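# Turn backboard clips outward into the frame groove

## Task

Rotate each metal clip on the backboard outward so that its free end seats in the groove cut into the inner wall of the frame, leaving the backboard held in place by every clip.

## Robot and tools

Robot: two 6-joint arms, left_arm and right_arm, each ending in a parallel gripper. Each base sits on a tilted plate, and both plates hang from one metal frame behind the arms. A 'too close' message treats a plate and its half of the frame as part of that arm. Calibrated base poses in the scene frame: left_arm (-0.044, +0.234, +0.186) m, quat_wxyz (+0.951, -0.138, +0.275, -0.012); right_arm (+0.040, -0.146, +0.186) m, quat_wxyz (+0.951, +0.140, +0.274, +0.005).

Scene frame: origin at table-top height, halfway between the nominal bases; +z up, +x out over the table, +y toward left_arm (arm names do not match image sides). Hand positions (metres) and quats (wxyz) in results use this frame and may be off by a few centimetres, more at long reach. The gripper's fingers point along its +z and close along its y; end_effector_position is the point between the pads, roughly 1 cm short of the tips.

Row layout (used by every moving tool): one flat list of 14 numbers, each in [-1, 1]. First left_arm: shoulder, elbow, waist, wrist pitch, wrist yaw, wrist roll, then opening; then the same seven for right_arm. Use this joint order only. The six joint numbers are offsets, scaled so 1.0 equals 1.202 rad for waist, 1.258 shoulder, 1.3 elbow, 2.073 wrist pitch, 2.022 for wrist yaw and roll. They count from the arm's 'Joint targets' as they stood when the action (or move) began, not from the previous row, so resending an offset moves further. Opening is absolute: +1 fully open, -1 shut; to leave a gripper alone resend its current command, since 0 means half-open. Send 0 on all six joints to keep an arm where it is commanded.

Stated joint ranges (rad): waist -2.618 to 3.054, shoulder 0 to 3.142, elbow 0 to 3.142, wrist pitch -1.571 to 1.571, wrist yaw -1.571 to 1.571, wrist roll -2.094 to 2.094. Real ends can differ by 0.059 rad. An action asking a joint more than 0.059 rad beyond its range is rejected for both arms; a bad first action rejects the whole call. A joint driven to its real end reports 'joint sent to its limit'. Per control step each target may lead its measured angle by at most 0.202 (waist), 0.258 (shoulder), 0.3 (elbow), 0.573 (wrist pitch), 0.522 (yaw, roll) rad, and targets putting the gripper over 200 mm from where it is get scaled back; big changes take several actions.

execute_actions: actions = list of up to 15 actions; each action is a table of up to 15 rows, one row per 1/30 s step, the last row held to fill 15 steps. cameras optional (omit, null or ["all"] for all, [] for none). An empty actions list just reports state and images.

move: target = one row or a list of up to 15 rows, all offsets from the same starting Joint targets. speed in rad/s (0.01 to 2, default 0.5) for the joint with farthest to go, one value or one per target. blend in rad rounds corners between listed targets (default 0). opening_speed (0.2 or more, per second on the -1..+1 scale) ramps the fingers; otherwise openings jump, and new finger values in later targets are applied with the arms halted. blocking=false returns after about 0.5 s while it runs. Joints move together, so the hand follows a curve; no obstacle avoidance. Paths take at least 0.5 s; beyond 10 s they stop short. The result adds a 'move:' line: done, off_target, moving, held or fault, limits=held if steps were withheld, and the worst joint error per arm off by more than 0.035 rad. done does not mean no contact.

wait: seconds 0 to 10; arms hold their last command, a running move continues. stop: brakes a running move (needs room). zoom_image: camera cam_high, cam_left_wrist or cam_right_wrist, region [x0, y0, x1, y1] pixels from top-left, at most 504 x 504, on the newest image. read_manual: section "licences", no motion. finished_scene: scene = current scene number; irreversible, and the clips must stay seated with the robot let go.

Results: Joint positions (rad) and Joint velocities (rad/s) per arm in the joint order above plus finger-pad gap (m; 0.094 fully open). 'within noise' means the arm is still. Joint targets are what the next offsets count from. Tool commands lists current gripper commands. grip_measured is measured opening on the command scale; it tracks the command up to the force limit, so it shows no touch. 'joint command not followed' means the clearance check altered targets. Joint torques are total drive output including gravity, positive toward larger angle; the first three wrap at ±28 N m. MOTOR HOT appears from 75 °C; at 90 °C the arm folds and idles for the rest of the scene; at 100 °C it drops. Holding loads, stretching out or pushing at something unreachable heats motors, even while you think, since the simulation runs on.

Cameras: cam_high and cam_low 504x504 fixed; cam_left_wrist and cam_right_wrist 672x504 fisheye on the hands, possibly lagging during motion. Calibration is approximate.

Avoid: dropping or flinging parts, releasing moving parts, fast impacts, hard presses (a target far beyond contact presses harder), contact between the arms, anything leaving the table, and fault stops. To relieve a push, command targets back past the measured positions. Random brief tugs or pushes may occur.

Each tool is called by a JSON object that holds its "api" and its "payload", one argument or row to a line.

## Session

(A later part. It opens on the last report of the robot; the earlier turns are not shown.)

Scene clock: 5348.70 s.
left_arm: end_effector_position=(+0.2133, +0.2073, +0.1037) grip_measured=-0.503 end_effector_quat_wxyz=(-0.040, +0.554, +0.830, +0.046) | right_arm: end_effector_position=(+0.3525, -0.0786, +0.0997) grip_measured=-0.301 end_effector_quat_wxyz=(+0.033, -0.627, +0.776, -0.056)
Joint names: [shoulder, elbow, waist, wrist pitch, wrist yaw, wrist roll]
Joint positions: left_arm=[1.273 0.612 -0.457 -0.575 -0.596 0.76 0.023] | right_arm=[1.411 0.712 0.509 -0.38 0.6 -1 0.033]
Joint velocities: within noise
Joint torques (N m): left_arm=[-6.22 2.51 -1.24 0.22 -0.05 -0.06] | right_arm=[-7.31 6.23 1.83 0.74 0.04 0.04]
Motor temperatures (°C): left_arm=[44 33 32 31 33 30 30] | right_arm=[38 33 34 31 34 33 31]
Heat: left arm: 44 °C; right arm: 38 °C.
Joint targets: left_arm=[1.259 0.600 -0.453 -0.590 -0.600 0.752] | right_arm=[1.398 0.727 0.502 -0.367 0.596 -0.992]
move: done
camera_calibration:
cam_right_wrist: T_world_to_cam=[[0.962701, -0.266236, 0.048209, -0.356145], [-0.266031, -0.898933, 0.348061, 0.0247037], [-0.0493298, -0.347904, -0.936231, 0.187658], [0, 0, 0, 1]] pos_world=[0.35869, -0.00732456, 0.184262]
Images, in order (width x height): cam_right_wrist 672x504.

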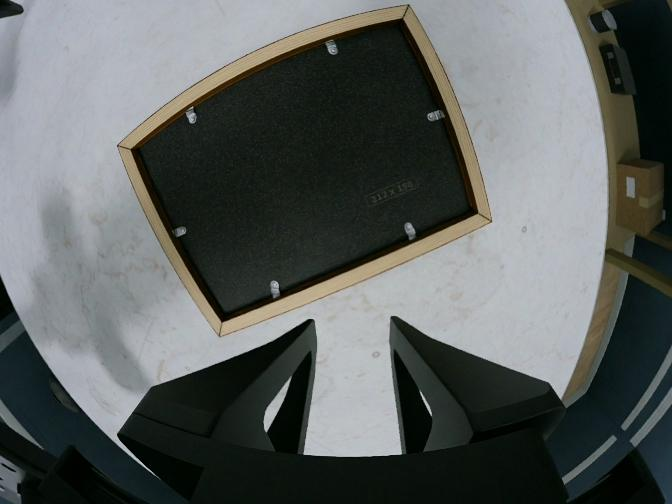

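{"api": "zoom_image", "payload": {
  "camera": "cam_right_wrist",
  "region": [245, 265, 305, 325]
}}

{"api": "zoom_image", "payload": {
  "camera": "cam_right_wrist",
  "region": [380, 205, 440, 265]
}}

{"api": "zoom_image", "payload": {
  "camera": "cam_right_wrist",
  "region": [405, 85, 465, 145]
}}

{"api": "zoom_image", "payload": {
  "camera": "cam_right_wrist",
  "region": [150, 205, 210, 265]
}}

Scaled by 8.400 from the camera's 672x504 image, which has a finer 960x720 frame.

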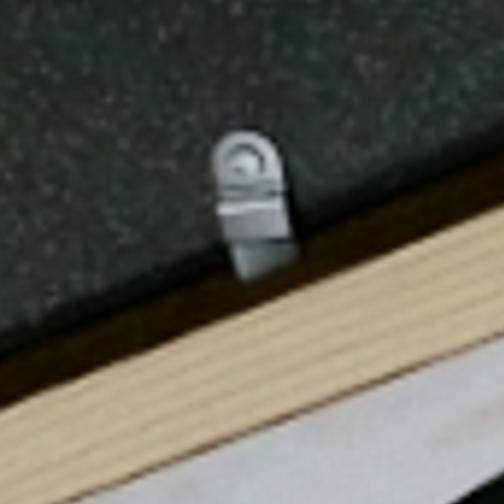

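Scaled by 8.400 from the camera's 672x504 image, which has a finer 960x720 frame.

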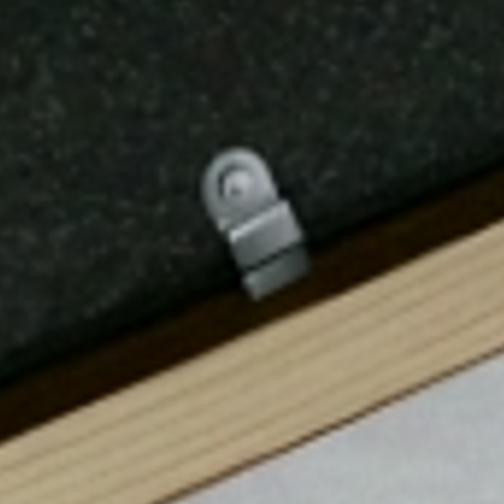

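Scaled by 8.400 from the camera's 672x504 image, which has a finer 960x720 frame.

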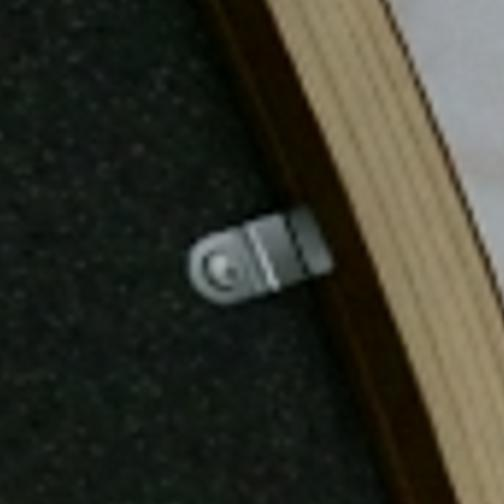

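Scaled by 8.400 from the camera's 672x504 image, which has a finer 960x720 frame.

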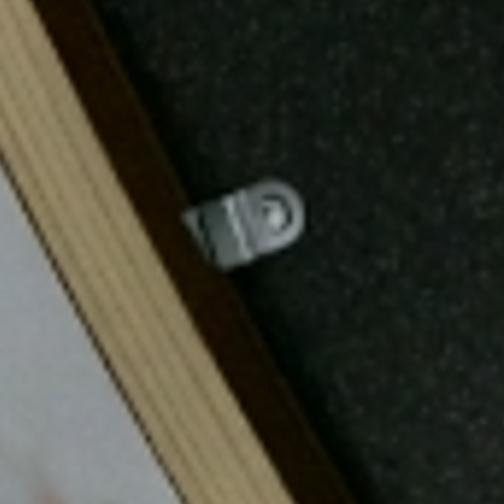

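{"api": "move", "payload": {
  "target": [
    [0,0,0,0,0,0,-0.5,-0.0382,-0.0977,-0.0682,0.0082,-0.0475,0.5549,-0.2],
    [0,0,0,0,0,0,-0.5,0.0541,-0.1746,-0.1331,0.0984,-0.0786,0.5579,-0.2]
  ],
  "speed": 0.6,
  "cameras": ["cam_right_wrist"]
}}

Scene clock: 5417.40 s.
left_arm: end_effector_position=(+0.2133, +0.2073, +0.1037) grip_measured=-0.503 end_effector_quat_wxyz=(-0.040, +0.554, +0.830, +0.046) | right_arm: end_effector_position=(+0.2911, -0.0989, +0.0488) grip_measured=-0.202 end_effector_quat_wxyz=(-0.005, -0.066, +0.998, +0.000)
Joint names: [shoulder, elbow, waist, wrist pitch, wrist yaw, wrist roll]
Joint positions: left_arm=[1.273 0.612 -0.457 -0.575 -0.596 0.76 0.023] | right_arm=[1.454 0.505 0.35 -0.178 0.444 0.127 0.038]
Joint velocities: within noise
Joint torques (N m): left_arm=[-6.24 2.52 -1.25 0.23 -0.06 -0.05] | right_arm=[-4.48 2.74 1.33 0.64 -0.09 0.09]
Motor temperatures (°C): left_arm=[44 33 32 31 33 30 29] | right_arm=[40 32 33 31 34 33 31]
Heat: left arm: 44 °C; right arm: 40 °C.
Joint targets: left_arm=[1.259 0.600 -0.453 -0.590 -0.600 0.752] | right_arm=[1.466 0.500 0.342 -0.163 0.437 0.135]
move: done
camera_calibration:
cam_right_wrist: T_world_to_cam=[[0.0738991, -0.99387, -0.0822257, -0.106889], [-0.933228, -0.0979879, 0.345665, 0.281353], [-0.351603, 0.051191, -0.934749, 0.257271], [0, 0, 0, 1]] pos_world=[0.360923, -0.0918345, 0.134441]
Images, in order (width x height): cam_right_wrist 672x504.

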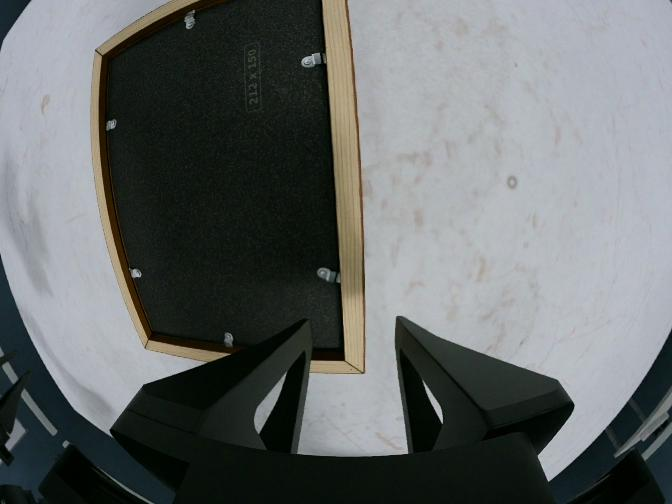

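{"api": "zoom_image", "payload": {
  "camera": "cam_right_wrist",
  "region": [280, 220, 400, 340]
}}

{"api": "zoom_image", "payload": {
  "camera": "cam_right_wrist",
  "region": [280, 30, 380, 90]
}}

Scaled by 4.200 from the camera's 672x504 image, which has a finer 960x720 frame.

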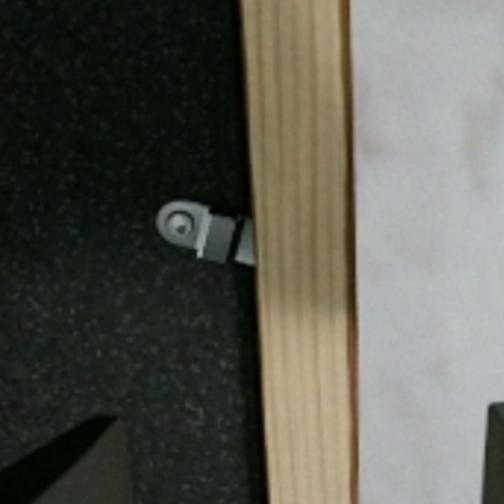

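Scaled by 5.040 from the camera's 672x504 image, which has a finer 960x720 frame.

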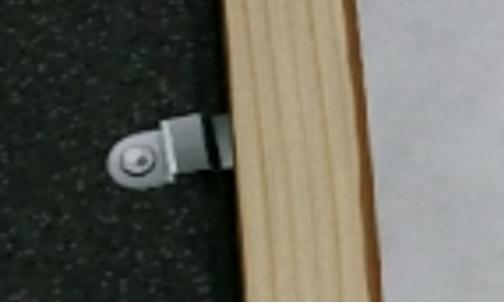

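{"api": "move", "payload": {
  "target": [0,0,0,0,0,0,-0.5,0.1272,0,-0.0524,0.0912,-0.0143,-0.0381,-0.2],
  "speed": 0.15,
  "cameras": ["cam_right_wrist"]
}}

{"api": "zoom_image", "payload": {
  "camera": "cam_right_wrist",
  "region": [270, 270, 430, 430]
}}

Scene clock: 5444.07 s.
left_arm: end_effector_position=(+0.2133, +0.2073, +0.1037) grip_measured=-0.503 end_effector_quat_wxyz=(-0.040, +0.554, +0.830, +0.046) | right_arm: end_effector_position=(+0.2951, -0.0979, +0.0167) grip_measured=-0.202 end_effector_quat_wxyz=(-0.001, -0.064, +0.998, +0.001)
Joint names: [shoulder, elbow, waist, wrist pitch, wrist yaw, wrist roll]
Joint positions: left_arm=[1.273 0.612 -0.457 -0.575 -0.596 0.76 0.023] | right_arm=[1.608 0.505 0.288 0.01 0.415 0.067 0.038]
Joint velocities: within noise
Joint torques (N m): left_arm=[-6.26 2.55 -1.25 0.22 -0.06 -0.07] | right_arm=[-4.68 2.04 1.54 0.58 -0.08 -0.08]
Motor temperatures (°C): left_arm=[44 33 32 31 33 30 29] | right_arm=[38 32 33 31 34 33 31]
Heat: left arm: 44 °C; right arm: 38 °C.
Joint targets: left_arm=[1.259 0.600 -0.453 -0.590 -0.600 0.752] | right_arm=[1.626 0.500 0.279 0.026 0.408 0.058]
move: done
camera_calibration:
cam_right_wrist: T_world_to_cam=[[0.0696224, -0.993962, -0.0848101, -0.107557], [-0.936497, -0.0944138, 0.337726, 0.297742], [-0.343693, 0.0559112, -0.937416, 0.226898], [0, 0, 0, 1]] pos_world=[0.364306, -0.0914829, 0.103021]
Images, in order (width x height): cam_right_wrist 672x504.

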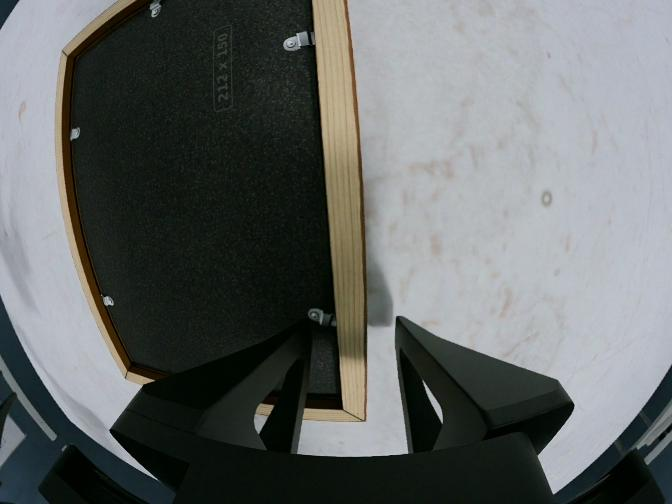

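Scaled by 3.150 from the camera's 672x504 image, which has a finer 960x720 frame.

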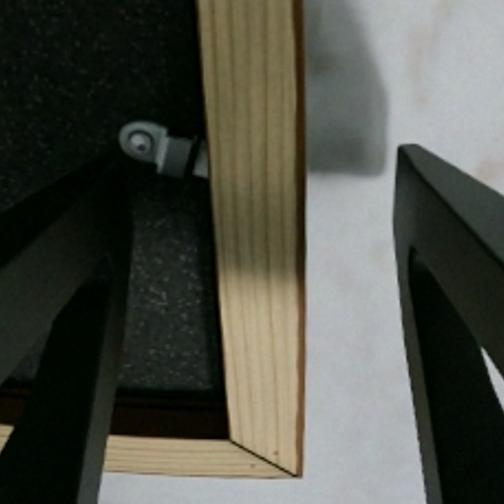

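{"api": "move", "payload": {
  "target": [
    [0,0,0,0,0,0,-0.5,0,0,0,-0.018,0,0,-0.12],
    [0,0,0,0,0,0,-0.5,0,0,0,-0.018,0,0,-0.3]
  ],
  "opening_speed": 0.6,
  "cameras": ["cam_right_wrist"]
}}

{"api": "zoom_image", "payload": {
  "camera": "cam_right_wrist",
  "region": [270, 270, 430, 430]
}}

Scene clock: 5460.00 s.
left_arm: end_effector_position=(+0.2133, +0.2073, +0.1037) grip_measured=-0.503 end_effector_quat_wxyz=(-0.040, +0.554, +0.830, +0.046) | right_arm: end_effector_position=(+0.2941, -0.0979, +0.0168) grip_measured=-0.298 end_effector_quat_wxyz=(-0.003, -0.065, +0.998, +0.002)
Joint names: [shoulder, elbow, waist, wrist pitch, wrist yaw, wrist roll]
Joint positions: left_arm=[1.273 0.612 -0.457 -0.575 -0.596 0.76 0.023] | right_arm=[1.608 0.505 0.288 0.006 0.414 0.066 0.033]
Joint velocities: within noise
Joint torques (N m): left_arm=[-6.24 2.52 -1.25 0.23 -0.05 -0.06] | right_arm=[-4.74 1.99 1.47 0.3 -0.07 -0.12]
Motor temperatures (°C): left_arm=[44 33 32 31 33 30 29] | right_arm=[38 32 33 31 34 33 31]
Heat: left arm: 44 °C; right arm: 38 °C.
Joint targets: left_arm=[1.259 0.600 -0.453 -0.590 -0.600 0.752] | right_arm=[1.626 0.500 0.279 -0.011 0.408 0.058]
move: done
camera_calibration:
cam_right_wrist: T_world_to_cam=[[0.0713534, -0.993782, -0.0854736, -0.107958], [-0.934946, -0.0964937, 0.341416, 0.296082], [-0.347541, 0.055552, -0.936018, 0.22763], [0, 0, 0, 1]] pos_world=[0.363635, -0.091362, 0.102751]
Images, in order (width x height): cam_right_wrist 672x504.

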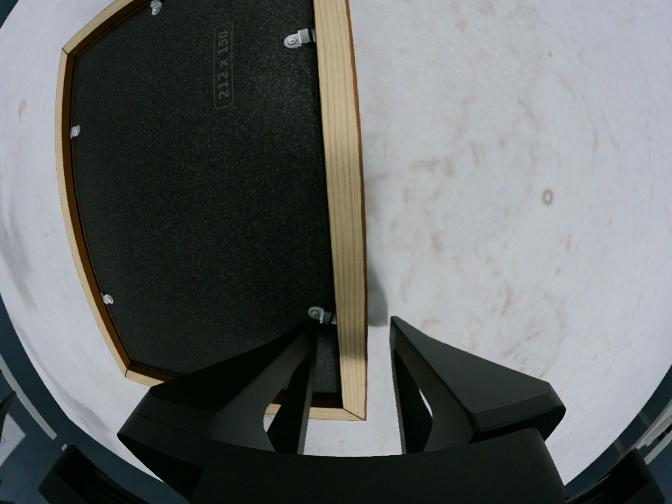

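Scaled by 3.150 from the camera's 672x504 image, which has a finer 960x720 frame.

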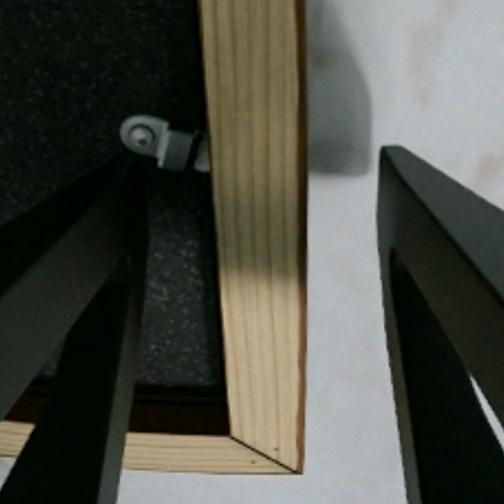

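{"api": "move", "payload": {
  "target": [
    [0,0,0,0,0,0,-0.5,0,0,0,-0.003,0,0,-0.2],
    [0,0,0,0,0,0,-0.5,0,0,0,-0.003,0,0,-0.45]
  ],
  "opening_speed": 0.6,
  "cameras": ["cam_right_wrist"]
}}

{"api": "zoom_image", "payload": {
  "camera": "cam_right_wrist",
  "region": [270, 270, 430, 430]
}}

Scene clock: 5468.47 s.
left_arm: end_effector_position=(+0.2133, +0.2073, +0.1037) grip_measured=-0.503 end_effector_quat_wxyz=(-0.040, +0.554, +0.830, +0.046) | right_arm: end_effector_position=(+0.2927, -0.0981, +0.0168) grip_measured=-0.448 end_effector_quat_wxyz=(-0.005, -0.066, +0.998, +0.002)
Joint names: [shoulder, elbow, waist, wrist pitch, wrist yaw, wrist roll]
Joint positions: left_arm=[1.273 0.612 -0.457 -0.575 -0.596 0.76 0.023] | right_arm=[1.608 0.505 0.288 0 0.413 0.066 0.026]
Joint velocities: within noise
Joint torques (N m): left_arm=[-6.26 2.54 -1.29 0.23 -0.06 -0.05] | right_arm=[-4.75 1.78 1.61 0.28 -0.05 -0.12]
Motor temperatures (°C): left_arm=[44 33 32 31 33 30 29] | right_arm=[37 32 33 31 34 33 31]
Heat: left arm: 44 °C; right arm: 37 °C.
Joint targets: left_arm=[1.259 0.600 -0.453 -0.590 -0.600 0.752] | right_arm=[1.626 0.500 0.279 -0.017 0.408 0.059]
move: done
camera_calibration:
cam_right_wrist: T_world_to_cam=[[0.073331, -0.993631, -0.0855556, -0.108564], [-0.93277, -0.0986915, 0.346698, 0.293791], [-0.352934, 0.05438, -0.934067, 0.228586], [0, 0, 0, 1]] pos_world=[0.362676, -0.091308, 0.10237]
Images, in order (width x height): cam_right_wrist 672x504.

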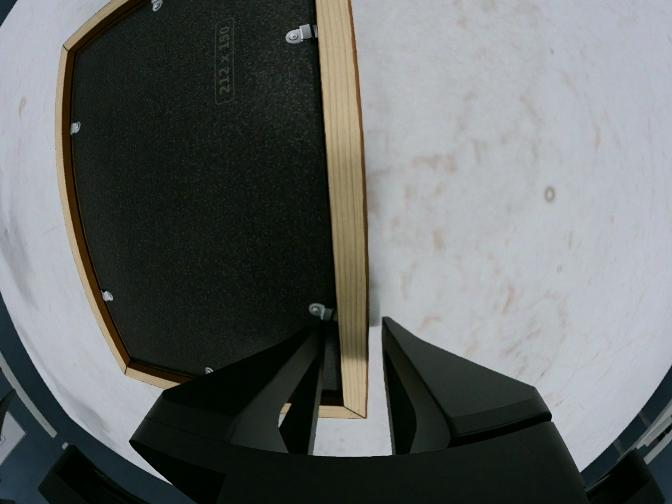

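Scaled by 3.150 from the camera's 672x504 image, which has a finer 960x720 frame.

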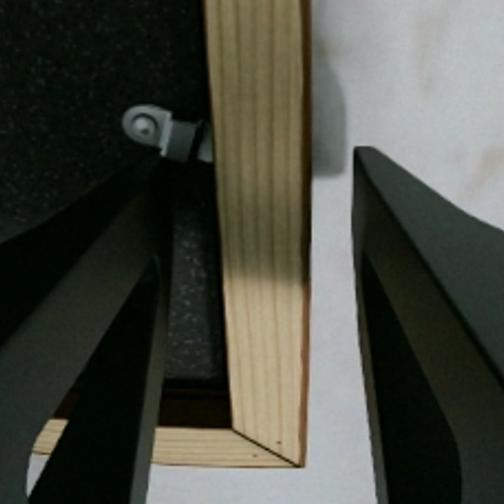

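{"api": "move", "payload": {
  "target": [0,0,0,0,0,0,-0.5,0,0,0,0.010,0,0,-0.6],
  "opening_speed": 0.4,
  "cameras": ["cam_right_wrist"]
}}

{"api": "zoom_image", "payload": {
  "camera": "cam_right_wrist",
  "region": [270, 270, 430, 430]
}}

Scene clock: 5475.23 s.
left_arm: end_effector_position=(+0.2133, +0.2073, +0.1037) grip_measured=-0.503 end_effector_quat_wxyz=(-0.040, +0.554, +0.830, +0.046) | right_arm: end_effector_position=(+0.2925, -0.0971, +0.0168) grip_measured=-0.598 end_effector_quat_wxyz=(-0.006, -0.066, +0.998, +0.005)
Joint names: [shoulder, elbow, waist, wrist pitch, wrist yaw, wrist roll]
Joint positions: left_arm=[1.273 0.612 -0.457 -0.575 -0.596 0.76 0.023] | right_arm=[1.608 0.505 0.288 0 0.408 0.066 0.019]
Joint velocities: within noise
Joint torques (N m): left_arm=[-6.24 2.52 -1.24 0.22 -0.06 -0.06] | right_arm=[-4.68 1.77 1.57 0.47 0.02 -0.11]
Motor temperatures (°C): left_arm=[44 33 32 31 33 30 29] | right_arm=[37 32 33 31 34 33 31]
Heat: left arm: 44 °C; right arm: 37 °C.
Joint targets: left_arm=[1.259 0.600 -0.453 -0.590 -0.600 0.752] | right_arm=[1.626 0.500 0.279 0.004 0.408 0.059]
move: done
camera_calibration:
cam_right_wrist: T_world_to_cam=[[0.0731724, -0.99314, -0.0912106, -0.107366], [-0.932385, -0.100582, 0.347192, 0.293395], [-0.353984, 0.0596385, -0.933348, 0.229274], [0, 0, 0, 1]] pos_world=[0.362572, -0.0907924, 0.102335]
Images, in order (width x height): cam_right_wrist 672x504.

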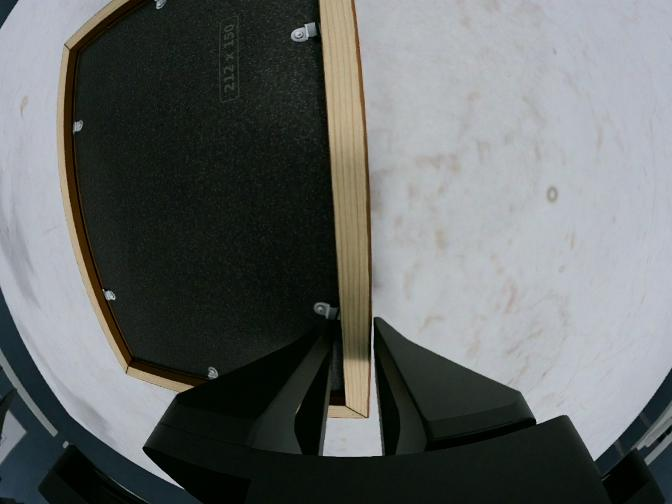

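Scaled by 3.150 from the camera's 672x504 image, which has a finer 960x720 frame.

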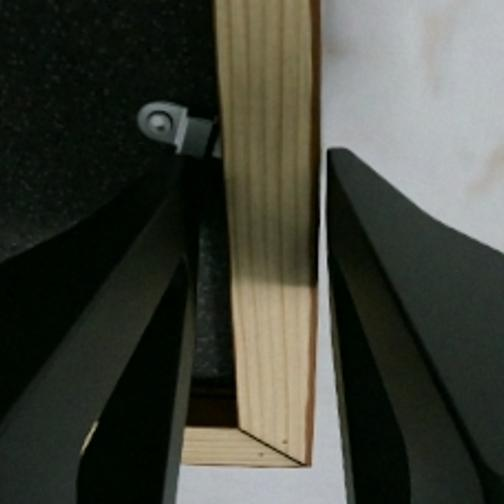

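{"api": "move", "payload": {
  "target": [
    [0,0,0,0,0,0,-0.5,0,0,0,0.009,0,0,-0.5],
    [0,0,0,0,0,0,-0.5,0,0,0,0.009,0,0,-0.6]
  ],
  "opening_speed": 0.4,
  "cameras": ["cam_right_wrist"]
}}

{"api": "zoom_image", "payload": {
  "camera": "cam_right_wrist",
  "region": [270, 270, 430, 430]
}}

Scene clock: 5488.10 s.
left_arm: end_effector_position=(+0.2133, +0.2073, +0.1037) grip_measured=-0.503 end_effector_quat_wxyz=(-0.040, +0.554, +0.830, +0.046) | right_arm: end_effector_position=(+0.2937, -0.0966, +0.0168) grip_measured=-0.598 end_effector_quat_wxyz=(-0.003, -0.065, +0.998, +0.005)
Joint names: [shoulder, elbow, waist, wrist pitch, wrist yaw, wrist roll]
Joint positions: left_arm=[1.273 0.612 -0.457 -0.575 -0.596 0.76 0.023] | right_arm=[1.608 0.505 0.288 0.005 0.407 0.066 0.019]
Joint velocities: within noise
Joint torques (N m): left_arm=[-6.26 2.52 -1.25 0.23 -0.05 -0.07] | right_arm=[-4.63 1.99 1.47 0.61 -0.03 -0.12]
Motor temperatures (°C): left_arm=[44 33 32 31 33 30 29] | right_arm=[37 32 33 31 34 33 31]
Heat: left arm: 44 °C; right arm: 37 °C.
Joint targets: left_arm=[1.259 0.600 -0.453 -0.590 -0.600 0.752] | right_arm=[1.626 0.500 0.279 0.022 0.408 0.059]
move: done
camera_calibration:
cam_right_wrist: T_world_to_cam=[[0.0714288, -0.993107, -0.0929291, -0.106467], [-0.934177, -0.0992606, 0.342726, 0.295277], [-0.349588, 0.0623317, -0.934828, 0.228653], [0, 0, 0, 1]] pos_world=[0.36338, -0.0906758, 0.102658]
Images, in order (width x height): cam_right_wrist 672x504.

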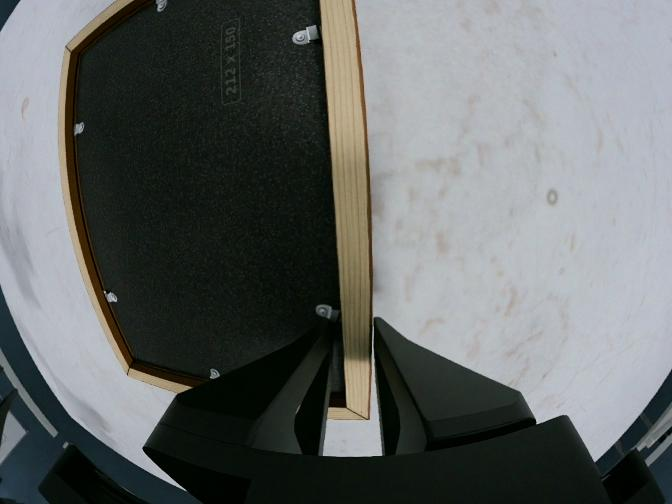

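Scaled by 3.150 from the camera's 672x504 image, which has a finer 960x720 frame.

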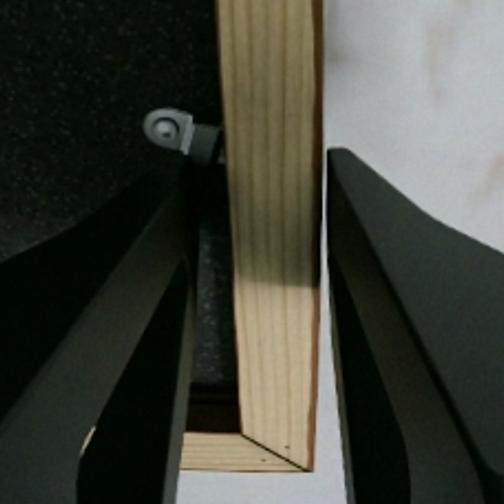

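Edge ≈3.6. Close.

{"api": "move", "payload": {
  "target": [
    [0,0,0,0,0,0,-0.5,0,0,0,0,0,0,-0.6],
    [0,0,0,0,0,0,-0.5,0,0,0,0,0,0,-0.71]
  ],
  "opening_speed": 0.3,
  "cameras": ["cam_right_wrist"]
}}

{"api": "zoom_image", "payload": {
  "camera": "cam_right_wrist",
  "region": [270, 270, 430, 430]
}}

Scene clock: 5494.80 s.
left_arm: end_effector_position=(+0.2133, +0.2073, +0.1037) grip_measured=-0.503 end_effector_quat_wxyz=(-0.040, +0.554, +0.830, +0.046) | right_arm: end_effector_position=(+0.2939, -0.0977, +0.0168) grip_measured=-0.708 end_effector_quat_wxyz=(-0.003, -0.065, +0.998, +0.002)
Joint names: [shoulder, elbow, waist, wrist pitch, wrist yaw, wrist roll]
Joint positions: left_arm=[1.273 0.612 -0.457 -0.575 -0.596 0.76 0.023] | right_arm=[1.608 0.505 0.288 0.005 0.413 0.066 0.014]
Joint velocities: within noise
Joint torques (N m): left_arm=[-6.26 2.54 -1.21 0.22 -0.06 -0.06] | right_arm=[-4.7 1.73 1.48 0.64 -0.05 -0.11]
Motor temperatures (°C): left_arm=[44 33 32 31 33 30 29] | right_arm=[37 32 33 31 34 33 31]
Heat: left arm: 44 °C; right arm: 37 °C.
Joint targets: left_arm=[1.259 0.600 -0.453 -0.590 -0.600 0.752] | right_arm=[1.626 0.500 0.279 0.022 0.408 0.058]
move: done
camera_calibration:
cam_right_wrist: T_world_to_cam=[[0.072336, -0.99362, -0.0865249, -0.108034], [-0.934533, -0.0978303, 0.342165, 0.295632], [-0.348447, 0.0561096, -0.935648, 0.227863], [0, 0, 0, 1]] pos_world=[0.363491, -0.0912078, 0.102697]
Images, in order (width x height): cam_right_wrist 672x504.

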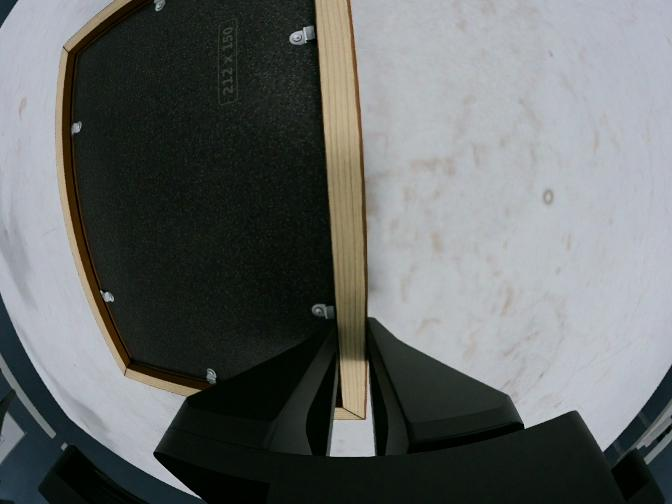

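Scaled by 3.150 from the camera's 672x504 image, which has a finer 960x720 frame.

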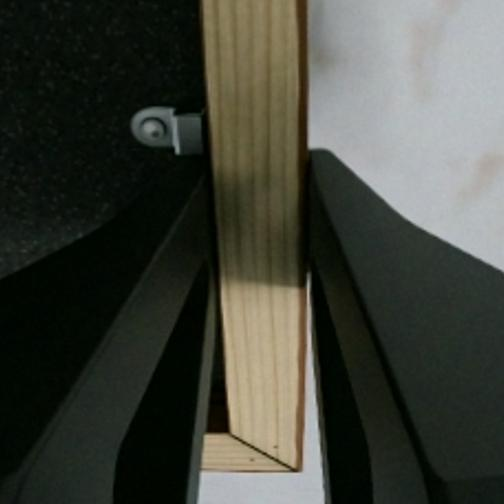

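{"api": "move", "payload": {
  "target": [
    [0,0,0,0,0,0,-0.5,0,0,0,0,0,0,-0.3],
    [0,0,0,0,0,0,-0.5,-0.25,0.0,0.09,-0.17,0.02,0.06,-0.3]
  ],
  "speed": 0.4,
  "opening_speed": 1.5,
  "cameras": ["cam_right_wrist"]
}}

{"api": "zoom_image", "payload": {
  "camera": "cam_right_wrist",
  "region": [60, 20, 400, 360]
}}

Scene clock: 5505.07 s.
left_arm: end_effector_position=(+0.2133, +0.2073, +0.1037) grip_measured=-0.503 end_effector_quat_wxyz=(-0.040, +0.554, +0.830, +0.046) | right_arm: end_effector_position=(+0.2886, -0.1035, +0.0722) grip_measured=-0.302 end_effector_quat_wxyz=(-0.005, -0.054, +0.998, +0.007)
Joint names: [shoulder, elbow, waist, wrist pitch, wrist yaw, wrist roll]
Joint positions: left_arm=[1.273 0.612 -0.457 -0.575 -0.596 0.76 0.023] | right_arm=[1.326 0.505 0.373 -0.312 0.44 0.171 0.033]
Joint velocities: within noise
Joint torques (N m): left_arm=[-6.26 2.52 -1.25 0.22 -0.05 -0.06] | right_arm=[-6.46 3.36 2.78 0.28 0.1 0.08]
Motor temperatures (°C): left_arm=[44 33 32 31 33 30 29] | right_arm=[37 32 33 31 34 33 31]
Heat: left arm: 44 °C; right arm: 37 °C.
Joint targets: left_arm=[1.259 0.600 -0.453 -0.590 -0.600 0.752] | right_arm=[1.312 0.500 0.387 -0.330 0.448 0.180]
move: done
camera_calibration:
cam_right_wrist: T_world_to_cam=[[0.049994, -0.994083, -0.0964385, -0.101498], [-0.935267, -0.0804736, 0.344672, 0.272939], [-0.350394, 0.0729642, -0.933756, 0.280357], [0, 0, 0, 1]] pos_world=[0.358581, -0.099389, 0.157922]
Images, in order (width x height): cam_right_wrist 672x504.

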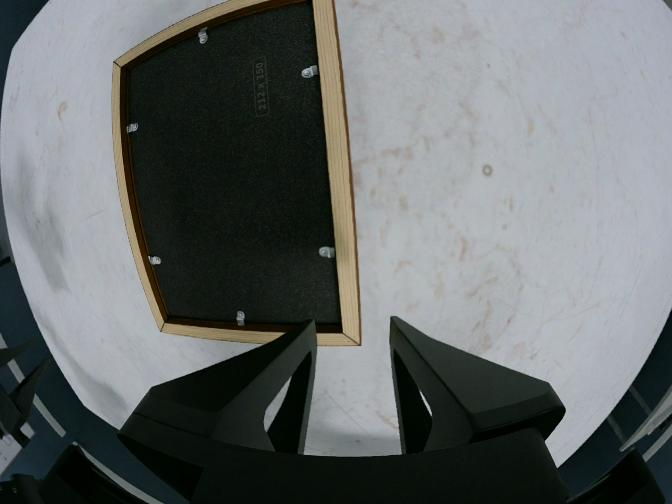

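Scaled by 1.482 from the camera's 672x504 image, which has a finer 960x720 frame.

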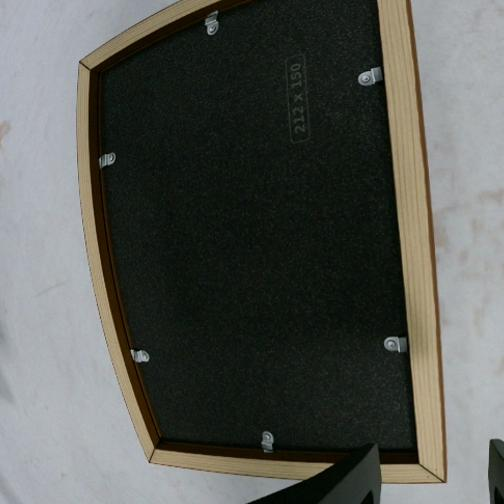

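{"api": "finished_scene", "payload": {
  "scene": 1
}}

The scene is finished: the task was done.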